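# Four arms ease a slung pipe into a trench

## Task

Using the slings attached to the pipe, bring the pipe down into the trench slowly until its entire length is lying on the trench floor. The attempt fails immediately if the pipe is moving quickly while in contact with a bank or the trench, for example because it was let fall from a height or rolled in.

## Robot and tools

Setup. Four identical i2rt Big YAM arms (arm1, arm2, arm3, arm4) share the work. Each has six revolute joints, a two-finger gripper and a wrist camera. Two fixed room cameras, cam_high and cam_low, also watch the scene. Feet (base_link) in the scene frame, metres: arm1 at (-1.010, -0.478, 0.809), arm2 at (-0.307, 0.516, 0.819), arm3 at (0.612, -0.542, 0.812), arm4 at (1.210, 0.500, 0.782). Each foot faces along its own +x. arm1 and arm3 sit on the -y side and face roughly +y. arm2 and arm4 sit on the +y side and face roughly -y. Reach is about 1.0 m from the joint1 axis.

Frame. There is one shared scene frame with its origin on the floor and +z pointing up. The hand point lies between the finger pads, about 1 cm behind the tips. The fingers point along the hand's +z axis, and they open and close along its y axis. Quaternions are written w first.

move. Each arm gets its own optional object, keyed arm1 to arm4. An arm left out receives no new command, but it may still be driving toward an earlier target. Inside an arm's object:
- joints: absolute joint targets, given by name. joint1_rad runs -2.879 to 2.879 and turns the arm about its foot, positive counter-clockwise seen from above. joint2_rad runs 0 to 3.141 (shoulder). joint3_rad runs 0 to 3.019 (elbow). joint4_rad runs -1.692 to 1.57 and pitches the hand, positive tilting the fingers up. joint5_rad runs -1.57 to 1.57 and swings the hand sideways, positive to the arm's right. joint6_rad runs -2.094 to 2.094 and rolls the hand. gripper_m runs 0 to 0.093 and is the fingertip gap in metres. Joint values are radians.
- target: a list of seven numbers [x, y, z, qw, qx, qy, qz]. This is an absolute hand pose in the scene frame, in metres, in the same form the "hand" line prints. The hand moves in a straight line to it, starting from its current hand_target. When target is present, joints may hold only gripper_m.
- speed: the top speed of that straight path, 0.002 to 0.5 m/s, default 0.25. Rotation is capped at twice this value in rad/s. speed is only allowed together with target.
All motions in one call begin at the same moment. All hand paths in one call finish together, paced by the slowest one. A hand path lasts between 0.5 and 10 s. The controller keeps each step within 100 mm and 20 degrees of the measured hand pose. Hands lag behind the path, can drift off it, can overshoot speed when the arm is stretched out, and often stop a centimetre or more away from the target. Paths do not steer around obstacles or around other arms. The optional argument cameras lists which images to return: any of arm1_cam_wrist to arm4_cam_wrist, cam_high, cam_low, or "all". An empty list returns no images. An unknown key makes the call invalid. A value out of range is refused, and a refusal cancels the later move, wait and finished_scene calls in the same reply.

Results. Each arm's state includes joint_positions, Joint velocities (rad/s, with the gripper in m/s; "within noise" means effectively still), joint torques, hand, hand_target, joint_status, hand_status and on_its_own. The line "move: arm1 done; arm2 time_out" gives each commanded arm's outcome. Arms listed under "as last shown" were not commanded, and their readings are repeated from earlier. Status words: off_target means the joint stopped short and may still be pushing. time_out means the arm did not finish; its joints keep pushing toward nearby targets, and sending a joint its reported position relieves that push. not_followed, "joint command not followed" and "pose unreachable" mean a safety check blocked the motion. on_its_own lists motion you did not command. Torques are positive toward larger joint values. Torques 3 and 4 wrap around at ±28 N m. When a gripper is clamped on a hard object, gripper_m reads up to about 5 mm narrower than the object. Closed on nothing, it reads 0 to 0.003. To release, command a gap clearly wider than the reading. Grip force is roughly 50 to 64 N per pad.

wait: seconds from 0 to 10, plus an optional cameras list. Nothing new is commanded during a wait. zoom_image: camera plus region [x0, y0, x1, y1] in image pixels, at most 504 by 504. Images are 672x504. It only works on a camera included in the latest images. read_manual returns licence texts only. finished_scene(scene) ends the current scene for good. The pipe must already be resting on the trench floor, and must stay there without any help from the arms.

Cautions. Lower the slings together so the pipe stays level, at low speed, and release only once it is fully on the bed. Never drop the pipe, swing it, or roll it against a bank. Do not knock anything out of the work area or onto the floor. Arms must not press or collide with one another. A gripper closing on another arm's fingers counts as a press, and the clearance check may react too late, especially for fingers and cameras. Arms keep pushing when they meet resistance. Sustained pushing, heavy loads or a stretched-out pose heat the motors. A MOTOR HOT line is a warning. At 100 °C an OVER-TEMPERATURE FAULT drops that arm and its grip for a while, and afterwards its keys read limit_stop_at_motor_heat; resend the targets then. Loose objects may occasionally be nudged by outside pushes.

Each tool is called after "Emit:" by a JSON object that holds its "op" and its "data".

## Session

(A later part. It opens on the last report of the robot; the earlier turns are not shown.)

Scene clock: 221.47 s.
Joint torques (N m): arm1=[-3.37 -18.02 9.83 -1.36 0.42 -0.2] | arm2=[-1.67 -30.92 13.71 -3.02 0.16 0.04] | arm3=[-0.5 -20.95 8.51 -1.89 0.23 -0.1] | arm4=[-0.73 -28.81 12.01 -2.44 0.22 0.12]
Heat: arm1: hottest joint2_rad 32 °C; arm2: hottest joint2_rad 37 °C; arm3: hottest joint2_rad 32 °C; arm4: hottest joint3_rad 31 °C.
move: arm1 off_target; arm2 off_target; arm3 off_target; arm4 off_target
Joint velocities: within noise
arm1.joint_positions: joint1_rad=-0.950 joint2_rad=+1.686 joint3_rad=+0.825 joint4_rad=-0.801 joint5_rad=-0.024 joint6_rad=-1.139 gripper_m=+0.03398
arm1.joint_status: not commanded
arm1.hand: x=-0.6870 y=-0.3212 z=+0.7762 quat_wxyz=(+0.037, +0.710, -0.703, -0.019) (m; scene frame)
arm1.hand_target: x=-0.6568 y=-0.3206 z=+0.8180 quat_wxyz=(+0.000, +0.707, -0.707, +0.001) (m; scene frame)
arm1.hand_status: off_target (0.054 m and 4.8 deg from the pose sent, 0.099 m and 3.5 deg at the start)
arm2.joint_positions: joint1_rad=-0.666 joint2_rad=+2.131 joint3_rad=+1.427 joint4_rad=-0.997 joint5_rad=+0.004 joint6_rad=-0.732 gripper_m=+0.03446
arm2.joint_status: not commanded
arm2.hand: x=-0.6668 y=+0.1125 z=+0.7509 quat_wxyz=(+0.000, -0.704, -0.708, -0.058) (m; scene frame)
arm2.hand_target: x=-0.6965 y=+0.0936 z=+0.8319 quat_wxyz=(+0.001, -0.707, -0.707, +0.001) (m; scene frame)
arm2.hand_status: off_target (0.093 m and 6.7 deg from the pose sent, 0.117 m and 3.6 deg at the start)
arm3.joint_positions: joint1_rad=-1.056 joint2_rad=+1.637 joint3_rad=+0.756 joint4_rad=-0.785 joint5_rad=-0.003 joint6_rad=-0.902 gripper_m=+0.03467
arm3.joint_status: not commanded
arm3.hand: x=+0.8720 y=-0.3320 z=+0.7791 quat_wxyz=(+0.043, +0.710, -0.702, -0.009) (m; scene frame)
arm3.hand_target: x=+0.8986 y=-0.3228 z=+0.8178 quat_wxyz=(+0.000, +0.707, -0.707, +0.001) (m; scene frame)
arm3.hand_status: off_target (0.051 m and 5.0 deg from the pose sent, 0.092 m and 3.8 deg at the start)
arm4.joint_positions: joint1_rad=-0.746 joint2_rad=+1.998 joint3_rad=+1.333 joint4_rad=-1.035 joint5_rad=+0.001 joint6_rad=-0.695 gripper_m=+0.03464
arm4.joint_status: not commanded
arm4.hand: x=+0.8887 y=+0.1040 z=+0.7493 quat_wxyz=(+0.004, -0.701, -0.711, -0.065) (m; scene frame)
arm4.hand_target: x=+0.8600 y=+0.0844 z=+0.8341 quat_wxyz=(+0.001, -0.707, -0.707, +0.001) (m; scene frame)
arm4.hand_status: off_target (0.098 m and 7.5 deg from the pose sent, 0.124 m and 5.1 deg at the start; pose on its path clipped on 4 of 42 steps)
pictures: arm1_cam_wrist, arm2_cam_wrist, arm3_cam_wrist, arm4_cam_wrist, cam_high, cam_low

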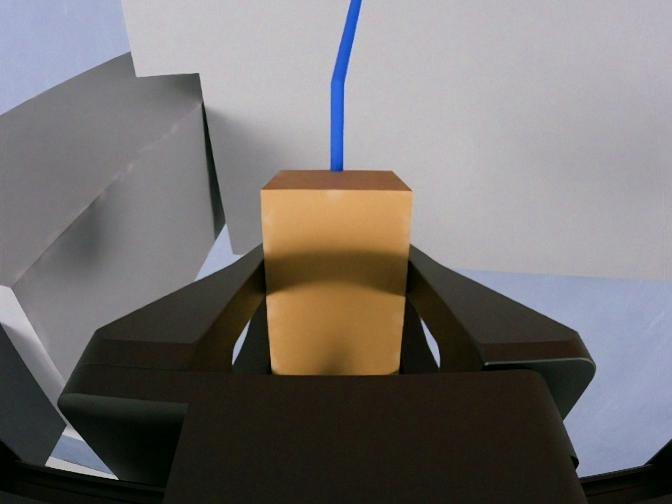

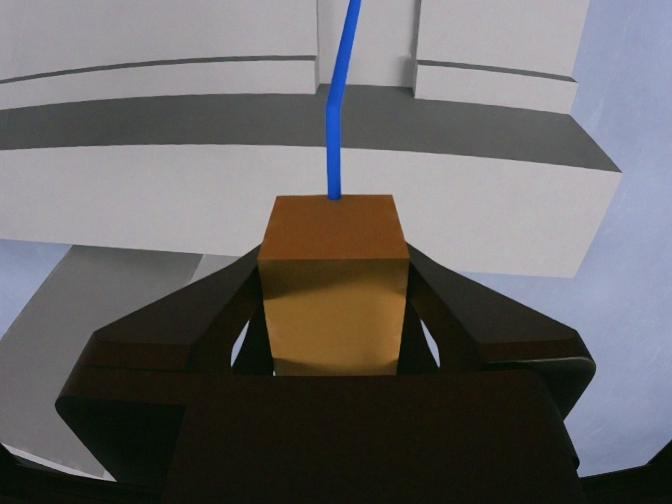

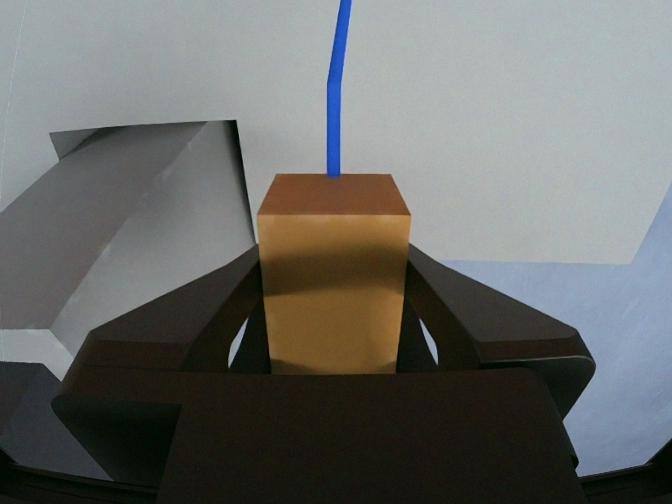

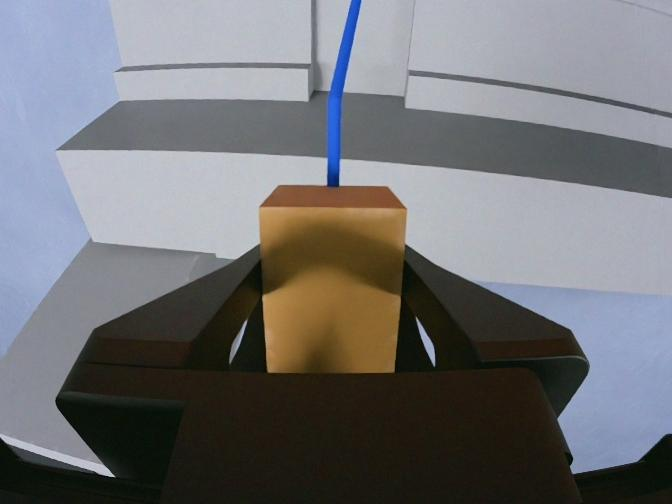

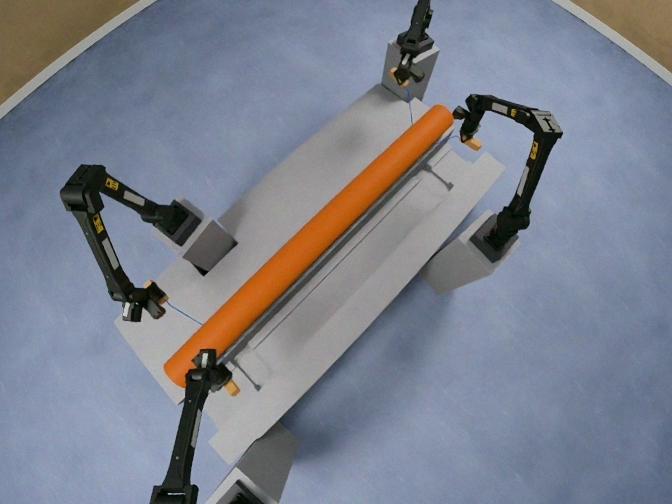

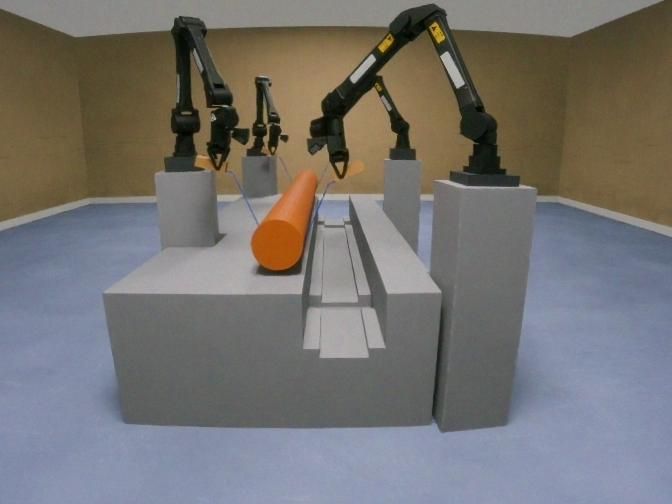

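Emit:
{"op": "move", "data": {"arm1": {"target": [-0.650, -0.320, 0.86, 0, 0.7071, -0.7071, 0], "speed": 0.06}, "arm2": {"target": [-0.706, 0.085, 0.90, 0, 0.7071, 0.7071, 0], "speed": 0.06}, "arm3": {"target": [0.905, -0.315, 0.86, 0, 0.7071, -0.7071, 0], "speed": 0.06}, "arm4": {"target": [0.850, 0.080, 0.90, 0, 0.7071, 0.7071, 0], "speed": 0.06}}}

Scene clock: 227.37 s.
Joint torques (N m): arm1=[-2.84 -18.55 11.07 -1.42 0.49 -0.22] | arm2=[-1.44 -31.38 14.56 -3.11 0.15 0.07] | arm3=[0.09 -21.77 10.07 -2.09 0.2 -0.01] | arm4=[-0.79 -29.92 11.22 -2.45 0.23 0.12]
Heat: arm1: hottest joint2_rad 32 °C; arm2: hottest joint2_rad 38 °C; arm3: hottest joint2_rad 32 °C; arm4: hottest joint3_rad 32 °C.
move: arm1 off_target; arm2 off_target; arm3 off_target; arm4 off_target
Joint velocities: within noise
arm1.joint_positions: joint1_rad=-0.950 joint2_rad=+1.625 joint3_rad=+0.868 joint4_rad=-0.917 joint5_rad=-0.024 joint6_rad=-1.140 gripper_m=+0.03398
arm1.joint_status: not commanded
arm1.hand: x=-0.6842 y=-0.3194 z=+0.8103 quat_wxyz=(+0.042, +0.710, -0.703, -0.021) (m; scene frame)
arm1.hand_target: x=-0.6526 y=-0.3207 z=+0.8578 quat_wxyz=(+0.000, +0.707, -0.707, +0.001) (m; scene frame)
arm1.hand_status: off_target (0.060 m and 5.4 deg from the pose sent, 0.092 m and 4.8 deg at the start)
arm2.joint_positions: joint1_rad=-0.666 joint2_rad=+2.087 joint3_rad=+1.427 joint4_rad=-1.054 joint5_rad=+0.004 joint6_rad=-0.732 gripper_m=+0.03446
arm2.joint_status: not commanded
arm2.hand: x=-0.6633 y=+0.1168 z=+0.7757 quat_wxyz=(+0.001, -0.704, -0.707, -0.064) (m; scene frame)
arm2.hand_target: x=-0.6908 y=+0.0975 z=+0.8638 quat_wxyz=(+0.000, -0.707, -0.707, +0.001) (m; scene frame)
arm2.hand_status: off_target (0.135 m and 7.4 deg from the pose sent, 0.157 m and 6.7 deg at the start; pose on its path clipped on 44 of 51 steps)
arm3.joint_positions: joint1_rad=-1.056 joint2_rad=+1.588 joint3_rad=+0.808 joint4_rad=-0.906 joint5_rad=-0.003 joint6_rad=-0.902 gripper_m=+0.03467
arm3.joint_status: not commanded
arm3.hand: x=+0.8759 y=-0.3291 z=+0.8098 quat_wxyz=(+0.053, +0.710, -0.702, -0.010) (m; scene frame)
arm3.hand_target: x=+0.9030 y=-0.3162 z=+0.8574 quat_wxyz=(+0.000, +0.707, -0.707, +0.000) (m; scene frame)
arm3.hand_status: off_target (0.060 m and 6.2 deg from the pose sent, 0.089 m and 5.0 deg at the start)
arm4.joint_positions: joint1_rad=-0.746 joint2_rad=+1.968 joint3_rad=+1.333 joint4_rad=-1.069 joint5_rad=+0.001 joint6_rad=-0.695 gripper_m=+0.03464
arm4.joint_status: not commanded
arm4.hand: x=+0.8909 y=+0.1069 z=+0.7647 quat_wxyz=(+0.005, -0.700, -0.711, -0.067) (m; scene frame)
arm4.hand_target: x=+0.8663 y=+0.0922 z=+0.8532 quat_wxyz=(+0.001, -0.707, -0.707, +0.001) (m; scene frame)
arm4.hand_status: off_target (0.144 m and 7.7 deg from the pose sent, 0.157 m and 7.5 deg at the start; pose on its path clipped on 47 of 51 steps)
pictures: arm1_cam_wrist, arm2_cam_wrist, arm3_cam_wrist, arm4_cam_wrist, cam_high, cam_low

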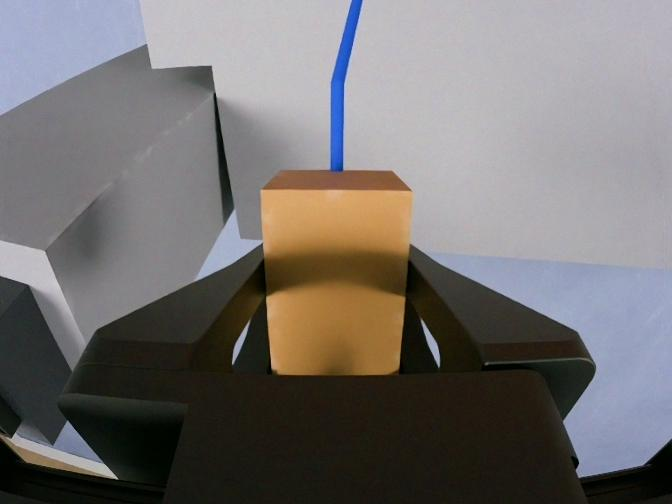

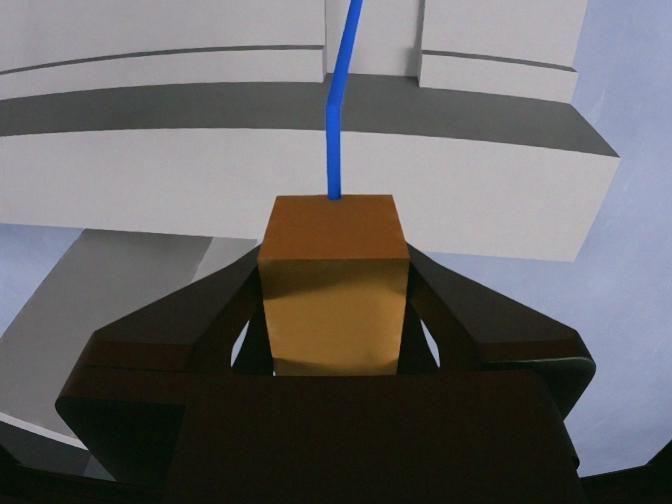

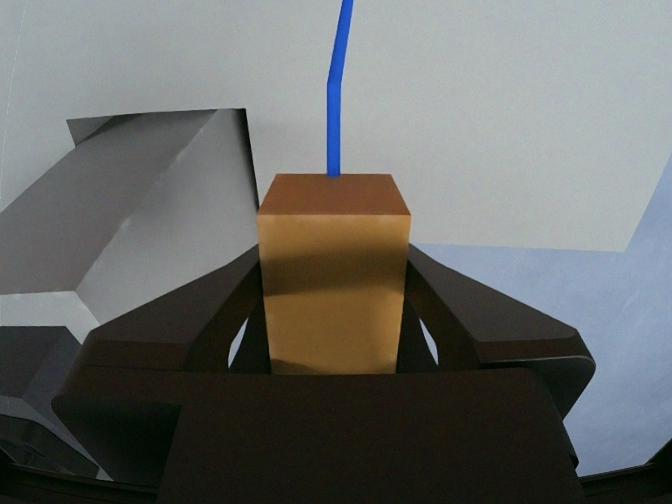

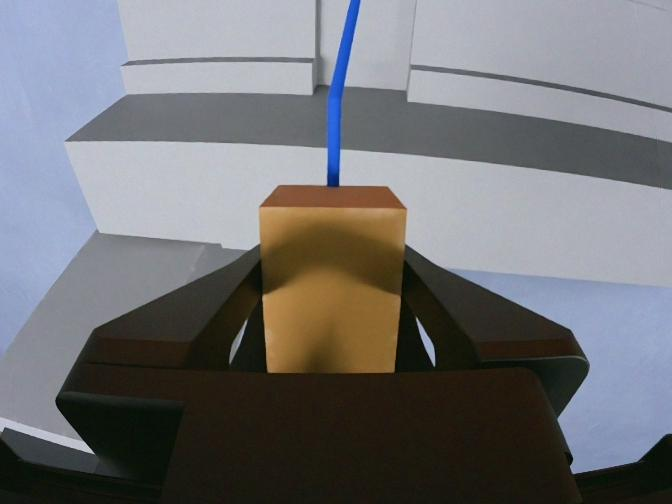

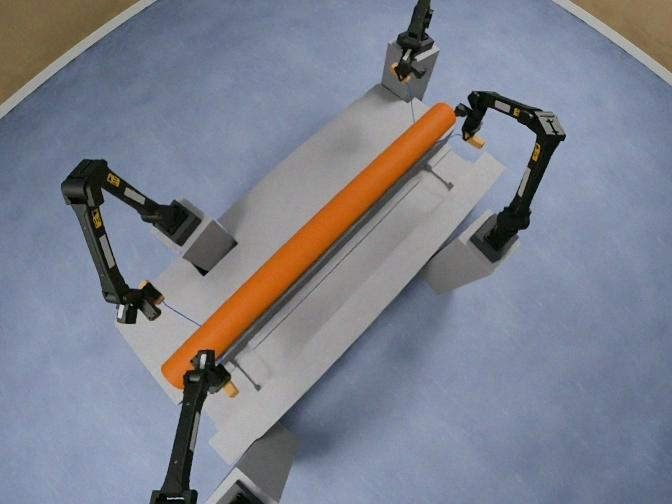

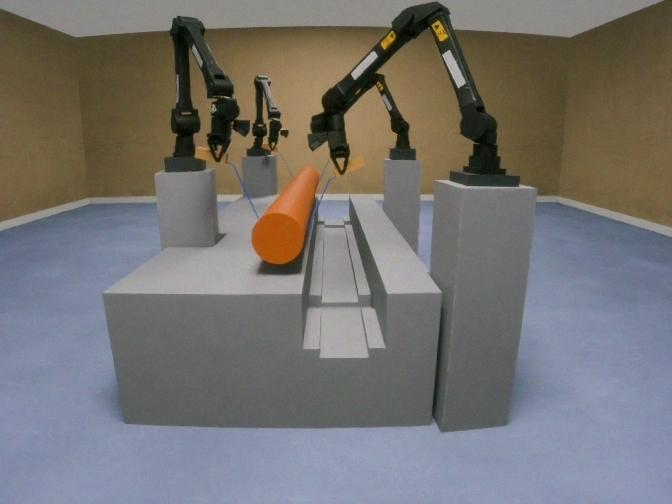

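Emit:
{"op": "move", "data": {"arm1": {"target": [-0.650, -0.110, 0.875, 0, 0.7071, -0.7071, 0], "speed": 0.06}, "arm2": {"target": [-0.692, 0.302, 0.855, 0, 0.7071, 0.7071, 0], "speed": 0.06}, "arm3": {"target": [0.905, -0.105, 0.875, 0, 0.7071, -0.7071, 0], "speed": 0.06}, "arm4": {"target": [0.862, 0.300, 0.850, 0, 0.7071, 0.7071, 0], "speed": 0.06}}}

Scene clock: 243.67 s.
Joint torques (N m): arm1=[-1.61 -22.07 12.93 -1.32 0.29 0.01] | arm2=[-3.6 -23.65 8.99 -1.28 0.29 -0.05] | arm3=[-0.09 -28.34 11.14 -2.03 0.12 0.03] | arm4=[-2.02 -21.77 8.08 -0.83 0.36 -0.14]
Heat: arm1: hottest joint3_rad 35 °C; arm2: hottest joint2_rad 40 °C; arm3: hottest joint2_rad 33 °C; arm4: hottest joint3_rad 34 °C.
move: arm1 off_target; arm2 off_target; arm3 off_target; arm4 off_target
Joint velocities: within noise
arm1.joint_positions: joint1_rad=-0.582 joint2_rad=+1.853 joint3_rad=+1.242 joint4_rad=-1.049 joint5_rad=-0.024 joint6_rad=-0.781 gripper_m=+0.03398
arm1.joint_status: not commanded
arm1.hand: x=-0.6802 y=-0.1251 z=+0.8217 quat_wxyz=(+0.043, +0.713, -0.699, -0.003) (m; scene frame)
arm1.hand_target: x=-0.6525 y=-0.1124 z=+0.8744 quat_wxyz=(-0.001, +0.707, -0.707, +0.000) (m; scene frame)
arm1.hand_status: off_target (0.063 m and 5.1 deg from the pose sent, 0.222 m and 5.4 deg at the start)
arm2.joint_positions: joint1_rad=-0.954 joint2_rad=+1.775 joint3_rad=+1.042 joint4_rad=-0.937 joint5_rad=+0.006 joint6_rad=-1.036 gripper_m=+0.03446
arm2.joint_status: not commanded
arm2.hand: x=-0.6686 y=+0.2930 z=+0.8113 quat_wxyz=(-0.014, -0.699, -0.714, -0.042) (m; scene frame)
arm2.hand_target: x=-0.6905 y=+0.3021 z=+0.8526 quat_wxyz=(+0.001, -0.707, -0.707, -0.001) (m; scene frame)
arm2.hand_status: off_target (0.050 m and 5.2 deg from the pose sent, 0.204 m and 7.4 deg at the start)
arm3.joint_positions: joint1_rad=-0.737 joint2_rad=+1.916 joint3_rad=+1.293 joint4_rad=-1.059 joint5_rad=-0.004 joint6_rad=-0.589 gripper_m=+0.03467
arm3.joint_status: not commanded
arm3.hand: x=+0.8806 y=-0.1246 z=+0.8137 quat_wxyz=(+0.050, +0.712, -0.700, +0.007) (m; scene frame)
arm3.hand_target: x=+0.9029 y=-0.1078 z=+0.8737 quat_wxyz=(+0.000, +0.707, -0.707, +0.000) (m; scene frame)
arm3.hand_status: off_target (0.069 m and 5.9 deg from the pose sent, 0.235 m and 6.2 deg at the start)
arm4.joint_positions: joint1_rad=-1.075 joint2_rad=+1.633 joint3_rad=+0.948 joint4_rad=-0.996 joint5_rad=-0.002 joint6_rad=-1.018 gripper_m=+0.03464
arm4.joint_status: not commanded
arm4.hand: x=+0.8864 y=+0.2967 z=+0.7991 quat_wxyz=(-0.016, -0.703, -0.709, -0.054) (m; scene frame)
arm4.hand_target: x=+0.8640 y=+0.3004 z=+0.8469 quat_wxyz=(+0.002, -0.707, -0.707, -0.001) (m; scene frame)
arm4.hand_status: off_target (0.057 m and 6.5 deg from the pose sent, 0.213 m and 7.7 deg at the start)
pictures: arm1_cam_wrist, arm2_cam_wrist, arm3_cam_wrist, arm4_cam_wrist, cam_high, cam_low

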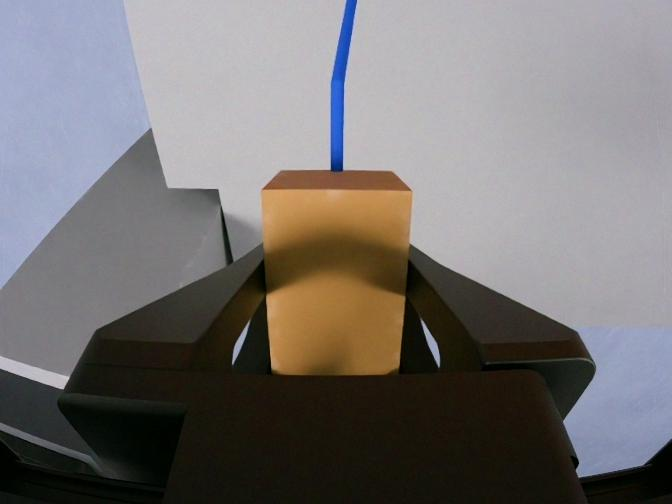

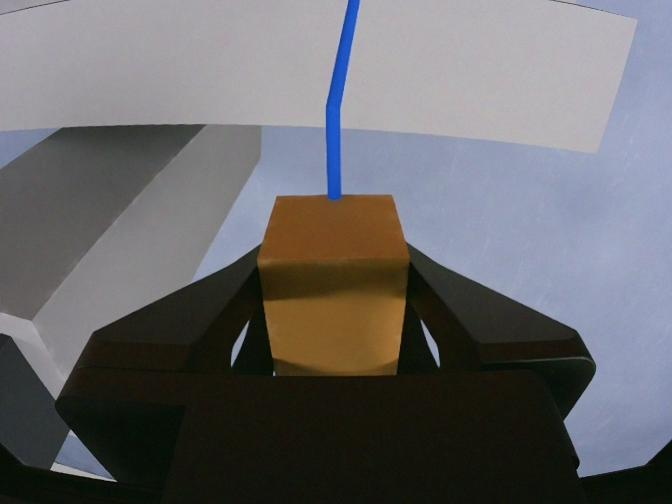

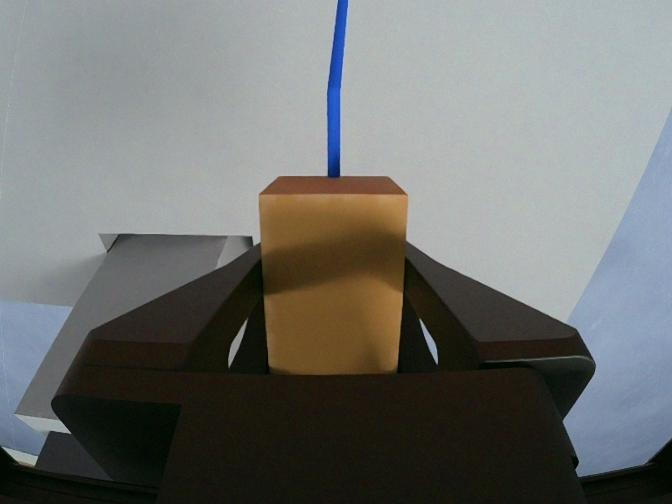

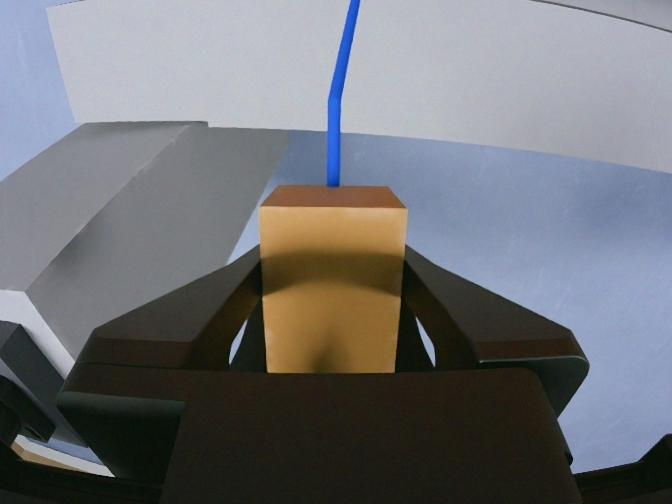

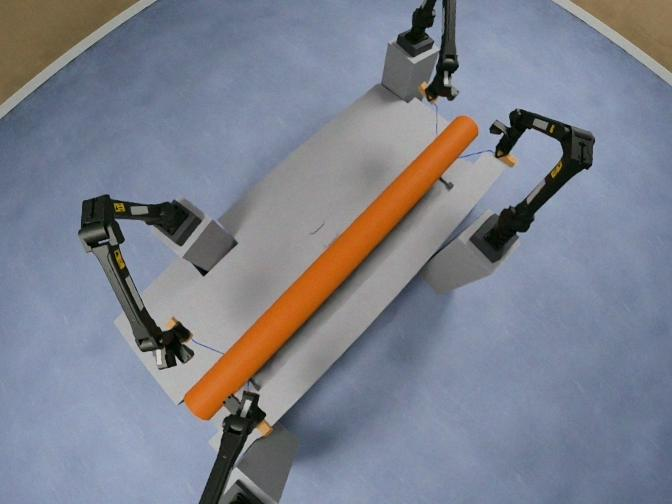

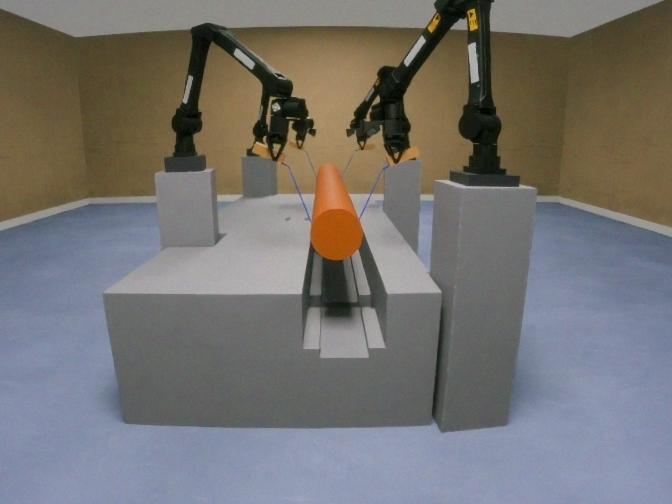

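Emit:
{"op": "zoom_image", "data": {"camera": "cam_low", "region": [230, 140, 450, 380]}}

Emit:
{"op": "zoom_image", "data": {"camera": "cam_high", "region": [150, 80, 550, 480]}}

Scaled by 2.100.

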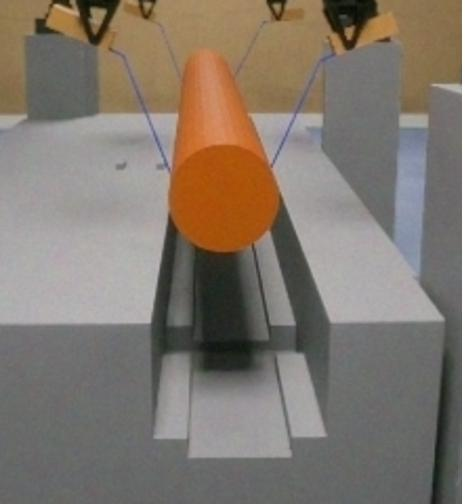

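Scaled by 1.260.

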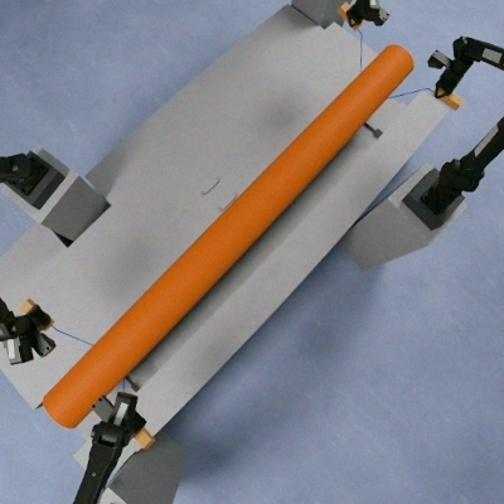

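Emit:
{"op": "move", "data": {"arm1": {"target": [-0.648, -0.053, 0.70, 0, 0.7071, -0.7071, 0], "speed": 0.06}, "arm2": {"target": [-0.694, 0.285, 0.692, 0, 0.7071, 0.7071, 0], "speed": 0.06}, "arm3": {"target": [0.908, -0.045, 0.71, 0, 0.7071, -0.7071, 0], "speed": 0.06}, "arm4": {"target": [0.858, 0.283, 0.70, 0, 0.7071, 0.7071, 0], "speed": 0.06}}}

Scene clock: 265.37 s.
Joint torques (N m): arm1=[-1.32 -25.23 9.28 -0.28 0.13 0.01] | arm2=[-1.79 -22.12 6.06 -0.8 0.08 0.09] | arm3=[0.44 -31.56 8.69 -0.87 0.08 0.04] | arm4=[-0.03 -21.13 4.74 -0.4 0.16 0.17]
Heat: arm1: hottest joint3_rad 37 °C; arm2: hottest joint2_rad 37 °C; arm3: hottest joint2_rad 37 °C; arm4: hottest joint3_rad 33 °C.
move: arm1 off_target; arm2 off_target; arm3 off_target; arm4 off_target
Joint velocities: within noise
arm1.joint_positions: joint1_rad=-0.517 joint2_rad=+2.217 joint3_rad=+1.307 joint4_rad=-0.765 joint5_rad=-0.020 joint6_rad=-0.707 gripper_m=+0.03398
arm1.joint_status: not commanded
arm1.hand: x=-0.6817 y=-0.0837 z=+0.6559 quat_wxyz=(+0.051, +0.710, -0.703, +0.002) (m; scene frame)
arm1.hand_target: x=-0.6497 y=-0.0550 z=+0.7009 quat_wxyz=(+0.000, +0.707, -0.707, +0.000) (m; scene frame)
arm1.hand_status: off_target (0.063 m and 5.9 deg from the pose sent, 0.145 m and 5.1 deg at the start)
arm2.joint_positions: joint1_rad=-0.954 joint2_rad=+2.093 joint3_rad=+0.999 joint4_rad=-0.552 joint5_rad=+0.009 joint6_rad=-1.030 gripper_m=+0.03446
arm2.joint_status: not commanded
arm2.hand: x=-0.6702 y=+0.2902 z=+0.6641 quat_wxyz=(-0.010, -0.701, -0.712, -0.031) (m; scene frame)
arm2.hand_target: x=-0.6934 y=+0.2853 z=+0.6914 quat_wxyz=(+0.000, -0.707, -0.707, +0.000) (m; scene frame)
arm2.hand_status: off_target (0.037 m and 3.9 deg from the pose sent, 0.122 m and 5.2 deg at the start)
arm3.joint_positions: joint1_rad=-0.693 joint2_rad=+2.270 joint3_rad=+1.392 joint4_rad=-0.815 joint5_rad=-0.004 joint6_rad=-0.538 gripper_m=+0.03467
arm3.joint_status: not commanded
arm3.hand: x=+0.8800 y=-0.0817 z=+0.6560 quat_wxyz=(+0.055, +0.710, -0.702, +0.011) (m; scene frame)
arm3.hand_target: x=+0.9063 y=-0.0478 z=+0.7101 quat_wxyz=(+0.000, +0.707, -0.707, +0.000) (m; scene frame)
arm3.hand_status: off_target (0.071 m and 6.5 deg from the pose sent, 0.133 m and 5.9 deg at the start)
arm4.joint_positions: joint1_rad=-1.073 joint2_rad=+1.932 joint3_rad=+0.882 joint4_rad=-0.601 joint5_rad=+0.001 joint6_rad=-1.018 gripper_m=+0.03464
arm4.joint_status: not commanded
arm4.hand: x=+0.8804 y=+0.2918 z=+0.6656 quat_wxyz=(-0.011, -0.703, -0.710, -0.040) (m; scene frame)
arm4.hand_target: x=+0.8588 y=+0.2835 z=+0.6984 quat_wxyz=(+0.000, -0.707, -0.707, +0.000) (m; scene frame)
arm4.hand_status: off_target (0.042 m and 4.8 deg from the pose sent, 0.104 m and 6.5 deg at the start)
pictures: arm1_cam_wrist, arm2_cam_wrist, arm3_cam_wrist, arm4_cam_wrist, cam_high, cam_low

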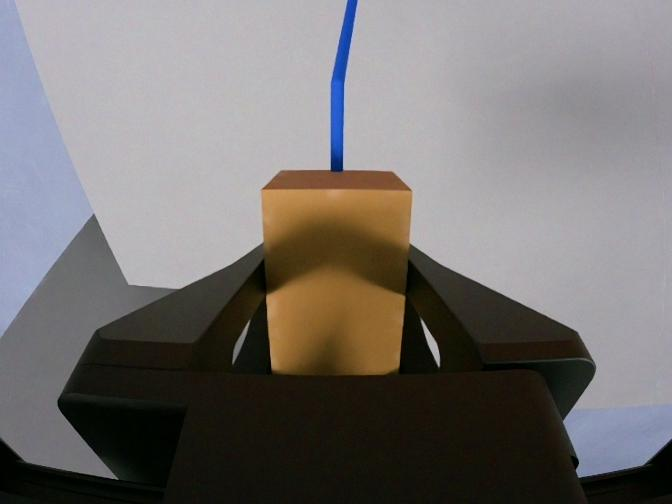

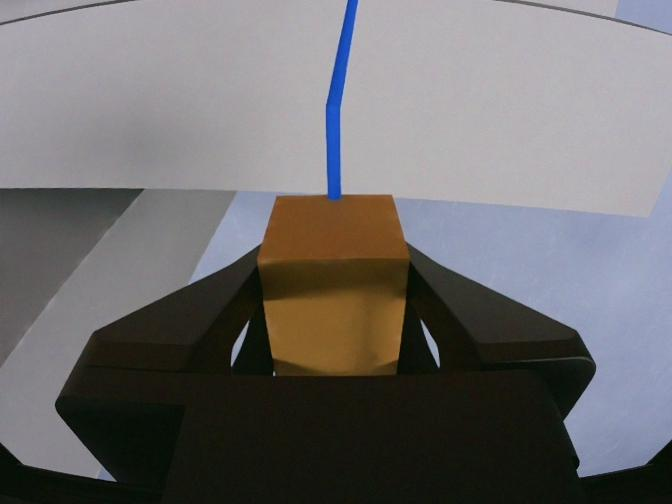

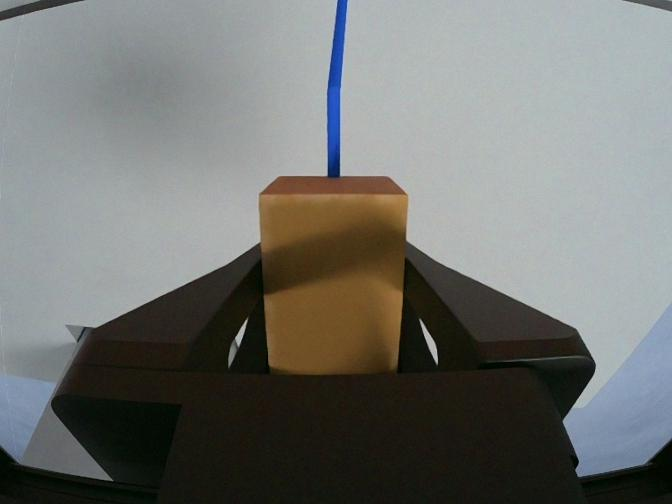

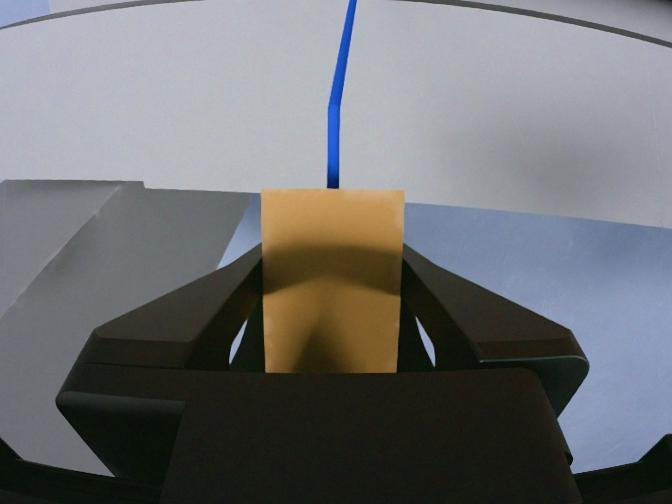

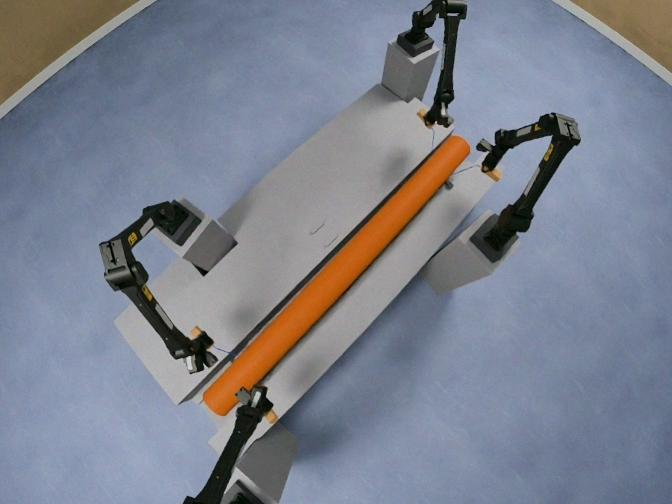

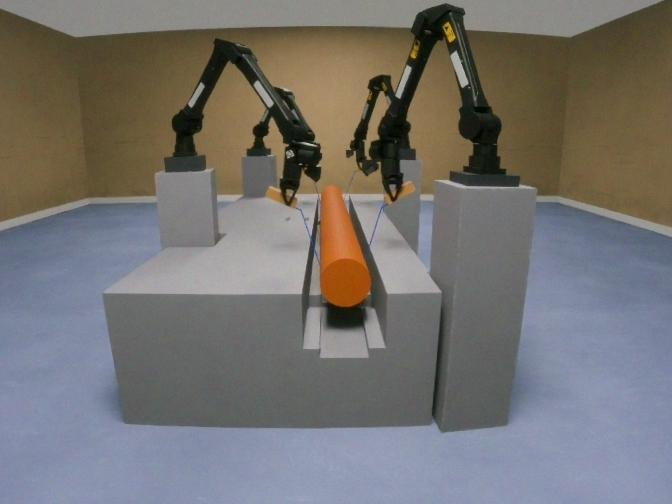

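Emit:
{"op": "move", "data": {"arm1": {"target": [-0.646, -0.041, 0.63, 0, 0.7071, -0.7071, 0], "speed": 0.05}, "arm2": {"target": [-0.694, 0.275, 0.622, 0, 0.7071, 0.7071, 0], "speed": 0.05}, "arm3": {"target": [0.908, -0.034, 0.64, 0, 0.7071, -0.7071, 0], "speed": 0.05}, "arm4": {"target": [0.858, 0.273, 0.63, 0, 0.7071, 0.7071, 0], "speed": 0.05}}}

Scene clock: 271.47 s.
Joint torques (N m): arm1=[-1.32 -25.23 8.01 -0.14 0.08 -0.01] | arm2=[-0.67 -22.07 5.82 -0.8 0.04 0.11] | arm3=[0.85 -31.97 7.6 -0.7 0.07 0.03] | arm4=[-0.09 -21.13 4.68 -0.36 0.15 0.2]
Heat: arm1: hottest joint3_rad 38 °C; arm2: hottest joint2_rad 37 °C; arm3: hottest joint2_rad 37 °C; arm4: hottest joint3_rad 33 °C.
move: arm1 off_target; arm2 off_target; arm3 off_target; arm4 off_target
Joint velocities: within noise
arm1.joint_positions: joint1_rad=-0.507 joint2_rad=+2.370 joint3_rad=+1.371 joint4_rad=-0.666 joint5_rad=-0.019 joint6_rad=-0.694 gripper_m=+0.03398
arm1.joint_status: not commanded
arm1.hand: x=-0.6781 y=-0.0726 z=+0.5895 quat_wxyz=(+0.046, +0.709, -0.704, +0.003) (m; scene frame)
arm1.hand_target: x=-0.6473 y=-0.0427 z=+0.6308 quat_wxyz=(+0.000, +0.707, -0.707, +0.000) (m; scene frame)
arm1.hand_status: off_target (0.061 m and 5.4 deg from the pose sent, 0.062 m and 5.9 deg at the start)
arm2.joint_positions: joint1_rad=-0.951 joint2_rad=+2.265 joint3_rad=+1.026 joint4_rad=-0.417 joint5_rad=+0.009 joint6_rad=-1.014 gripper_m=+0.03446
arm2.joint_status: not commanded
arm2.hand: x=-0.6643 y=+0.2917 z=+0.5957 quat_wxyz=(-0.011, -0.706, -0.707, -0.036) (m; scene frame)
arm2.hand_target: x=-0.6931 y=+0.2755 z=+0.6220 quat_wxyz=(+0.000, -0.707, -0.707, +0.000) (m; scene frame)
arm2.hand_status: off_target (0.043 m and 4.3 deg from the pose sent, 0.051 m and 3.9 deg at the start)
arm3.joint_positions: joint1_rad=-0.687 joint2_rad=+2.414 joint3_rad=+1.448 joint4_rad=-0.719 joint5_rad=-0.003 joint6_rad=-0.529 gripper_m=+0.03467
arm3.joint_status: not commanded
arm3.hand: x=+0.8813 y=-0.0729 z=+0.5904 quat_wxyz=(+0.051, +0.709, -0.704, +0.011) (m; scene frame)
arm3.hand_target: x=+0.9066 y=-0.0364 z=+0.6402 quat_wxyz=(+0.000, +0.707, -0.707, +0.000) (m; scene frame)
arm3.hand_status: off_target (0.068 m and 6.0 deg from the pose sent, 0.057 m and 6.5 deg at the start)
arm4.joint_positions: joint1_rad=-1.057 joint2_rad=+2.110 joint3_rad=+0.882 joint4_rad=-0.432 joint5_rad=+0.001 joint6_rad=-1.001 gripper_m=+0.03464
arm4.joint_status: not commanded
arm4.hand: x=+0.8913 y=+0.2910 z=+0.5972 quat_wxyz=(-0.011, -0.703, -0.710, -0.044) (m; scene frame)
arm4.hand_target: x=+0.8592 y=+0.2737 z=+0.6292 quat_wxyz=(+0.000, -0.707, -0.707, +0.000) (m; scene frame)
arm4.hand_status: off_target (0.050 m and 5.3 deg from the pose sent, 0.046 m and 4.7 deg at the start)
pictures: arm1_cam_wrist, arm2_cam_wrist, arm3_cam_wrist, arm4_cam_wrist, cam_high, cam_low

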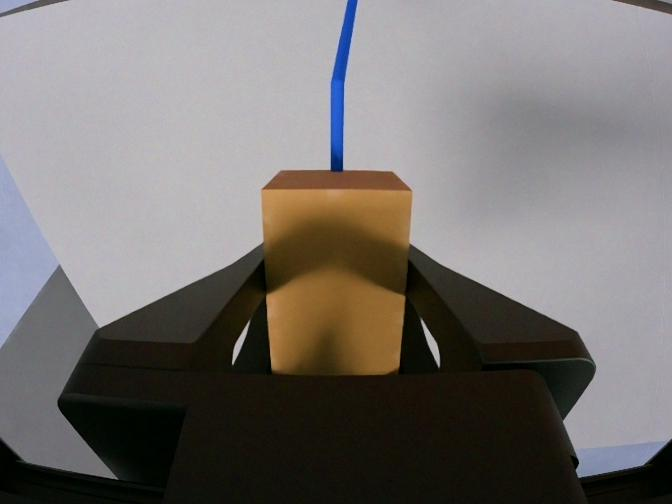

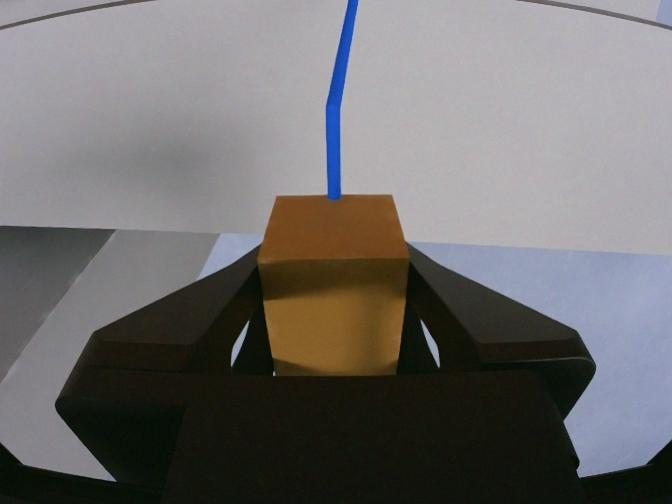

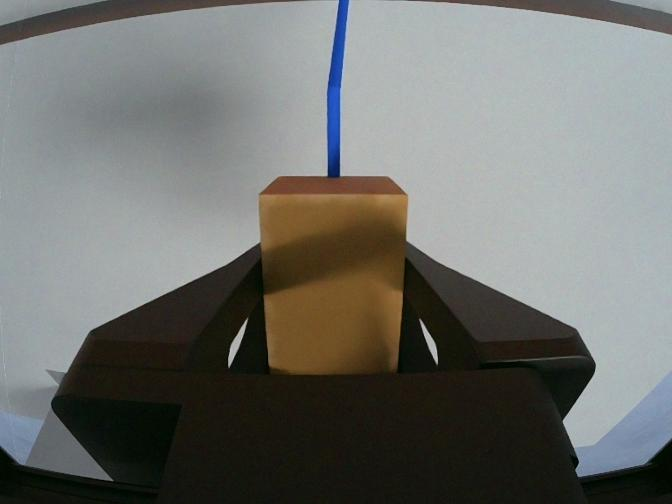

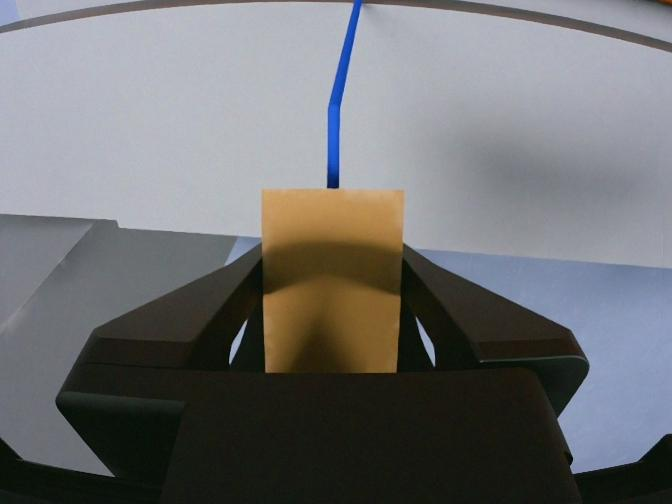

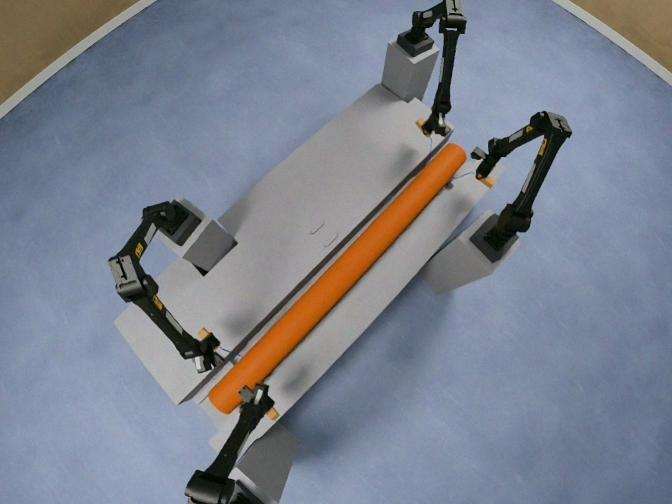

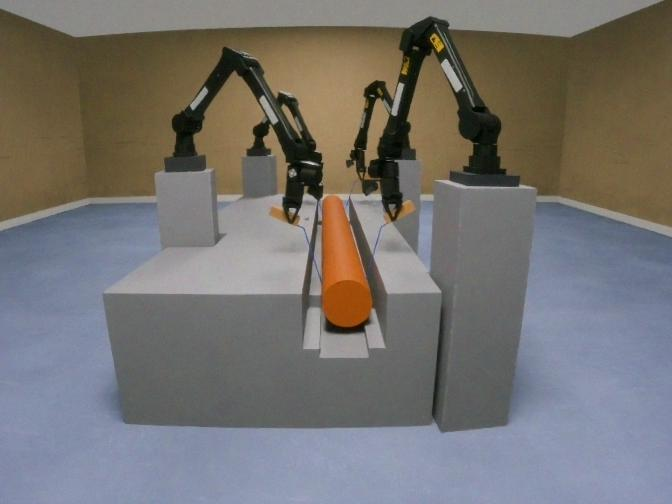

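Emit:
{"op": "move", "data": {"arm1": {"target": [-0.648, -0.050, 0.575, 0, 0.7071, -0.7071, 0], "speed": 0.04}, "arm2": {"target": [-0.698, 0.266, 0.572, 0, 0.7071, 0.7071, 0], "speed": 0.04}, "arm3": {"target": [0.908, -0.044, 0.585, 0, 0.7071, -0.7071, 0], "speed": 0.04}, "arm4": {"target": [0.852, 0.266, 0.58, 0, 0.7071, 0.7071, 0], "speed": 0.04}}}

Scene clock: 276.07 s.
Joint torques (N m): arm1=[-2.14 -25.88 6.39 -0.12 0.13 -0.08] | arm2=[-0.44 -22.65 4.94 -0.59 -0.03 0.14] | arm3=[0.09 -28.86 6.91 -0.16 0.03 -0.06] | arm4=[-0.03 -19.49 4.27 0.08 0.15 0.23]
Heat: arm1: hottest joint3_rad 38 °C; arm2: hottest joint2_rad 37 °C; arm3: hottest joint2_rad 38 °C; arm4: hottest joint3_rad 33 °C.
move: arm1 off_target; arm2 off_target; arm3 off_target; arm4 off_target
Joint velocities: within noise
arm1.joint_positions: joint1_rad=-0.505 joint2_rad=+2.463 joint3_rad=+1.396 joint4_rad=-0.569 joint5_rad=-0.021 joint6_rad=-0.694 gripper_m=+0.03399
arm1.joint_status: not commanded
arm1.hand: x=-0.6759 y=-0.0695 z=+0.5450 quat_wxyz=(+0.032, +0.710, -0.703, +0.001) (m; scene frame)
arm1.hand_target: x=-0.6487 y=-0.0509 z=+0.5753 quat_wxyz=(+0.000, +0.707, -0.707, +0.000) (m; scene frame)
arm1.hand_status: off_target (0.045 m and 3.7 deg from the pose sent, 0.040 m and 5.4 deg at the start)
arm2.joint_positions: joint1_rad=-0.944 joint2_rad=+2.395 joint3_rad=+1.096 joint4_rad=-0.351 joint5_rad=+0.010 joint6_rad=-1.005 gripper_m=+0.03446
arm2.joint_status: not commanded
arm2.hand: x=-0.6708 y=+0.2833 z=+0.5488 quat_wxyz=(-0.009, -0.706, -0.707, -0.033) (m; scene frame)
arm2.hand_target: x=-0.6975 y=+0.2664 z=+0.5721 quat_wxyz=(+0.000, -0.707, -0.707, +0.000) (m; scene frame)
arm2.hand_status: off_target (0.040 m and 3.9 deg from the pose sent, 0.048 m and 4.3 deg at the start)
arm3.joint_positions: joint1_rad=-0.687 joint2_rad=+2.476 joint3_rad=+1.456 joint4_rad=-0.635 joint5_rad=-0.001 joint6_rad=-0.528 gripper_m=+0.03467
arm3.joint_status: not commanded
arm3.hand: x=+0.8826 y=-0.0712 z=+0.5579 quat_wxyz=(+0.036, +0.709, -0.704, +0.008) (m; scene frame)
arm3.hand_target: x=+0.9074 y=-0.0453 z=+0.5858 quat_wxyz=(+0.000, +0.707, -0.707, +0.000) (m; scene frame)
arm3.hand_status: off_target (0.046 m and 4.3 deg from the pose sent, 0.040 m and 5.9 deg at the start)
arm4.joint_positions: joint1_rad=-1.052 joint2_rad=+2.223 joint3_rad=+0.935 joint4_rad=-0.354 joint5_rad=+0.001 joint6_rad=-0.999 gripper_m=+0.03464
arm4.joint_status: not commanded
arm4.hand: x=+0.8814 y=+0.2818 z=+0.5592 quat_wxyz=(-0.009, -0.702, -0.711, -0.036) (m; scene frame)
arm4.hand_target: x=+0.8526 y=+0.2665 z=+0.5803 quat_wxyz=(+0.000, -0.707, -0.707, +0.000) (m; scene frame)
arm4.hand_status: off_target (0.039 m and 4.3 deg from the pose sent, 0.050 m and 5.3 deg at the start)
pictures: arm1_cam_wrist, arm2_cam_wrist, arm3_cam_wrist, arm4_cam_wrist, cam_high, cam_low

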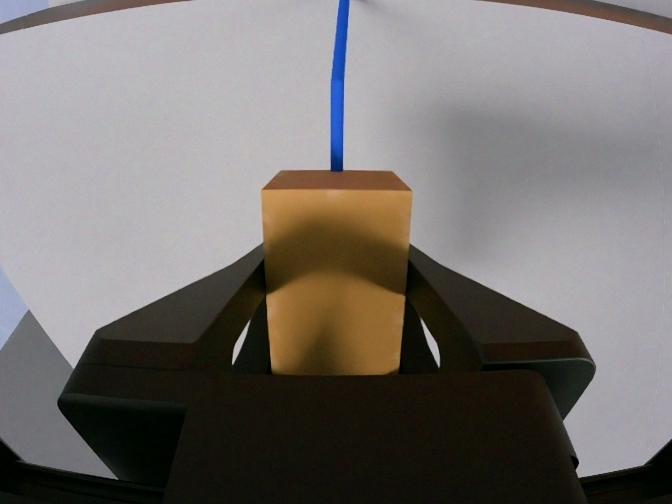

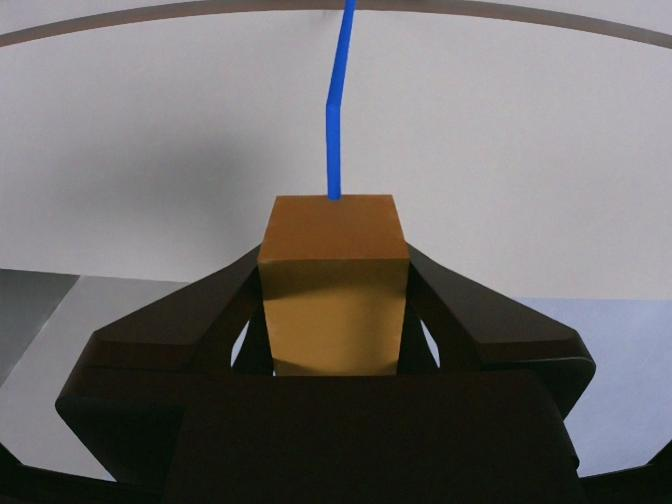

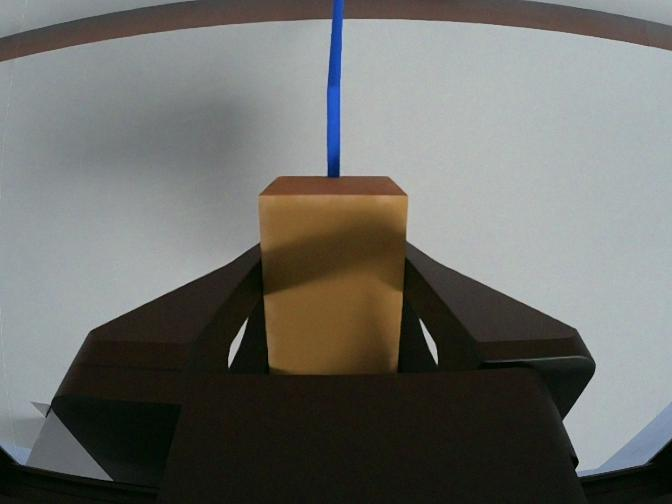

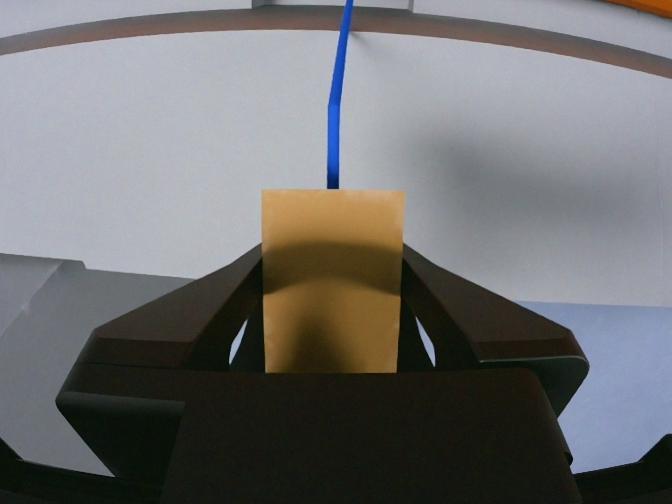

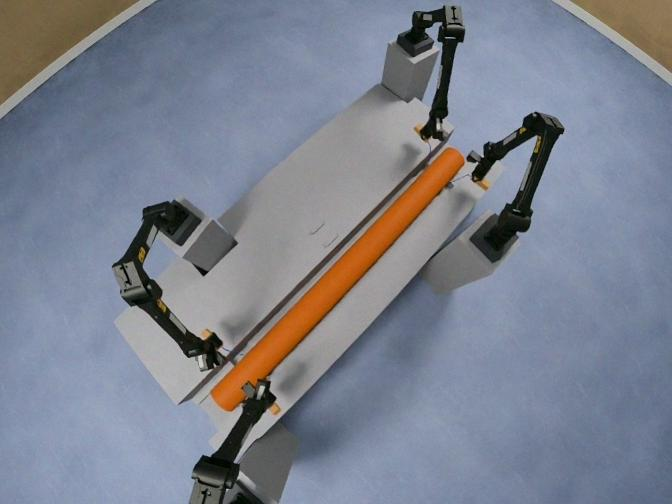

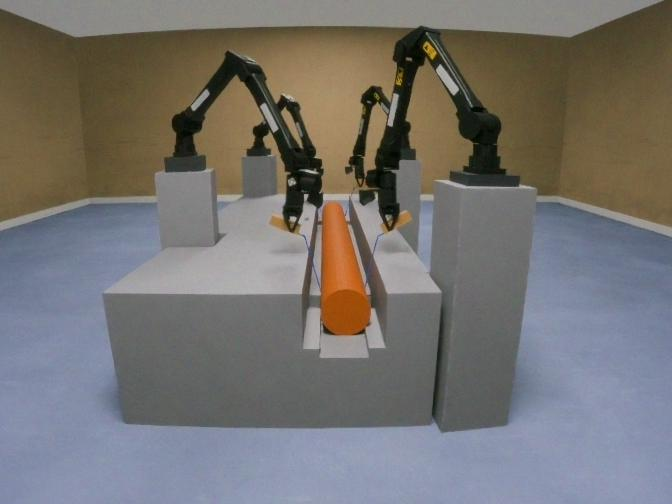

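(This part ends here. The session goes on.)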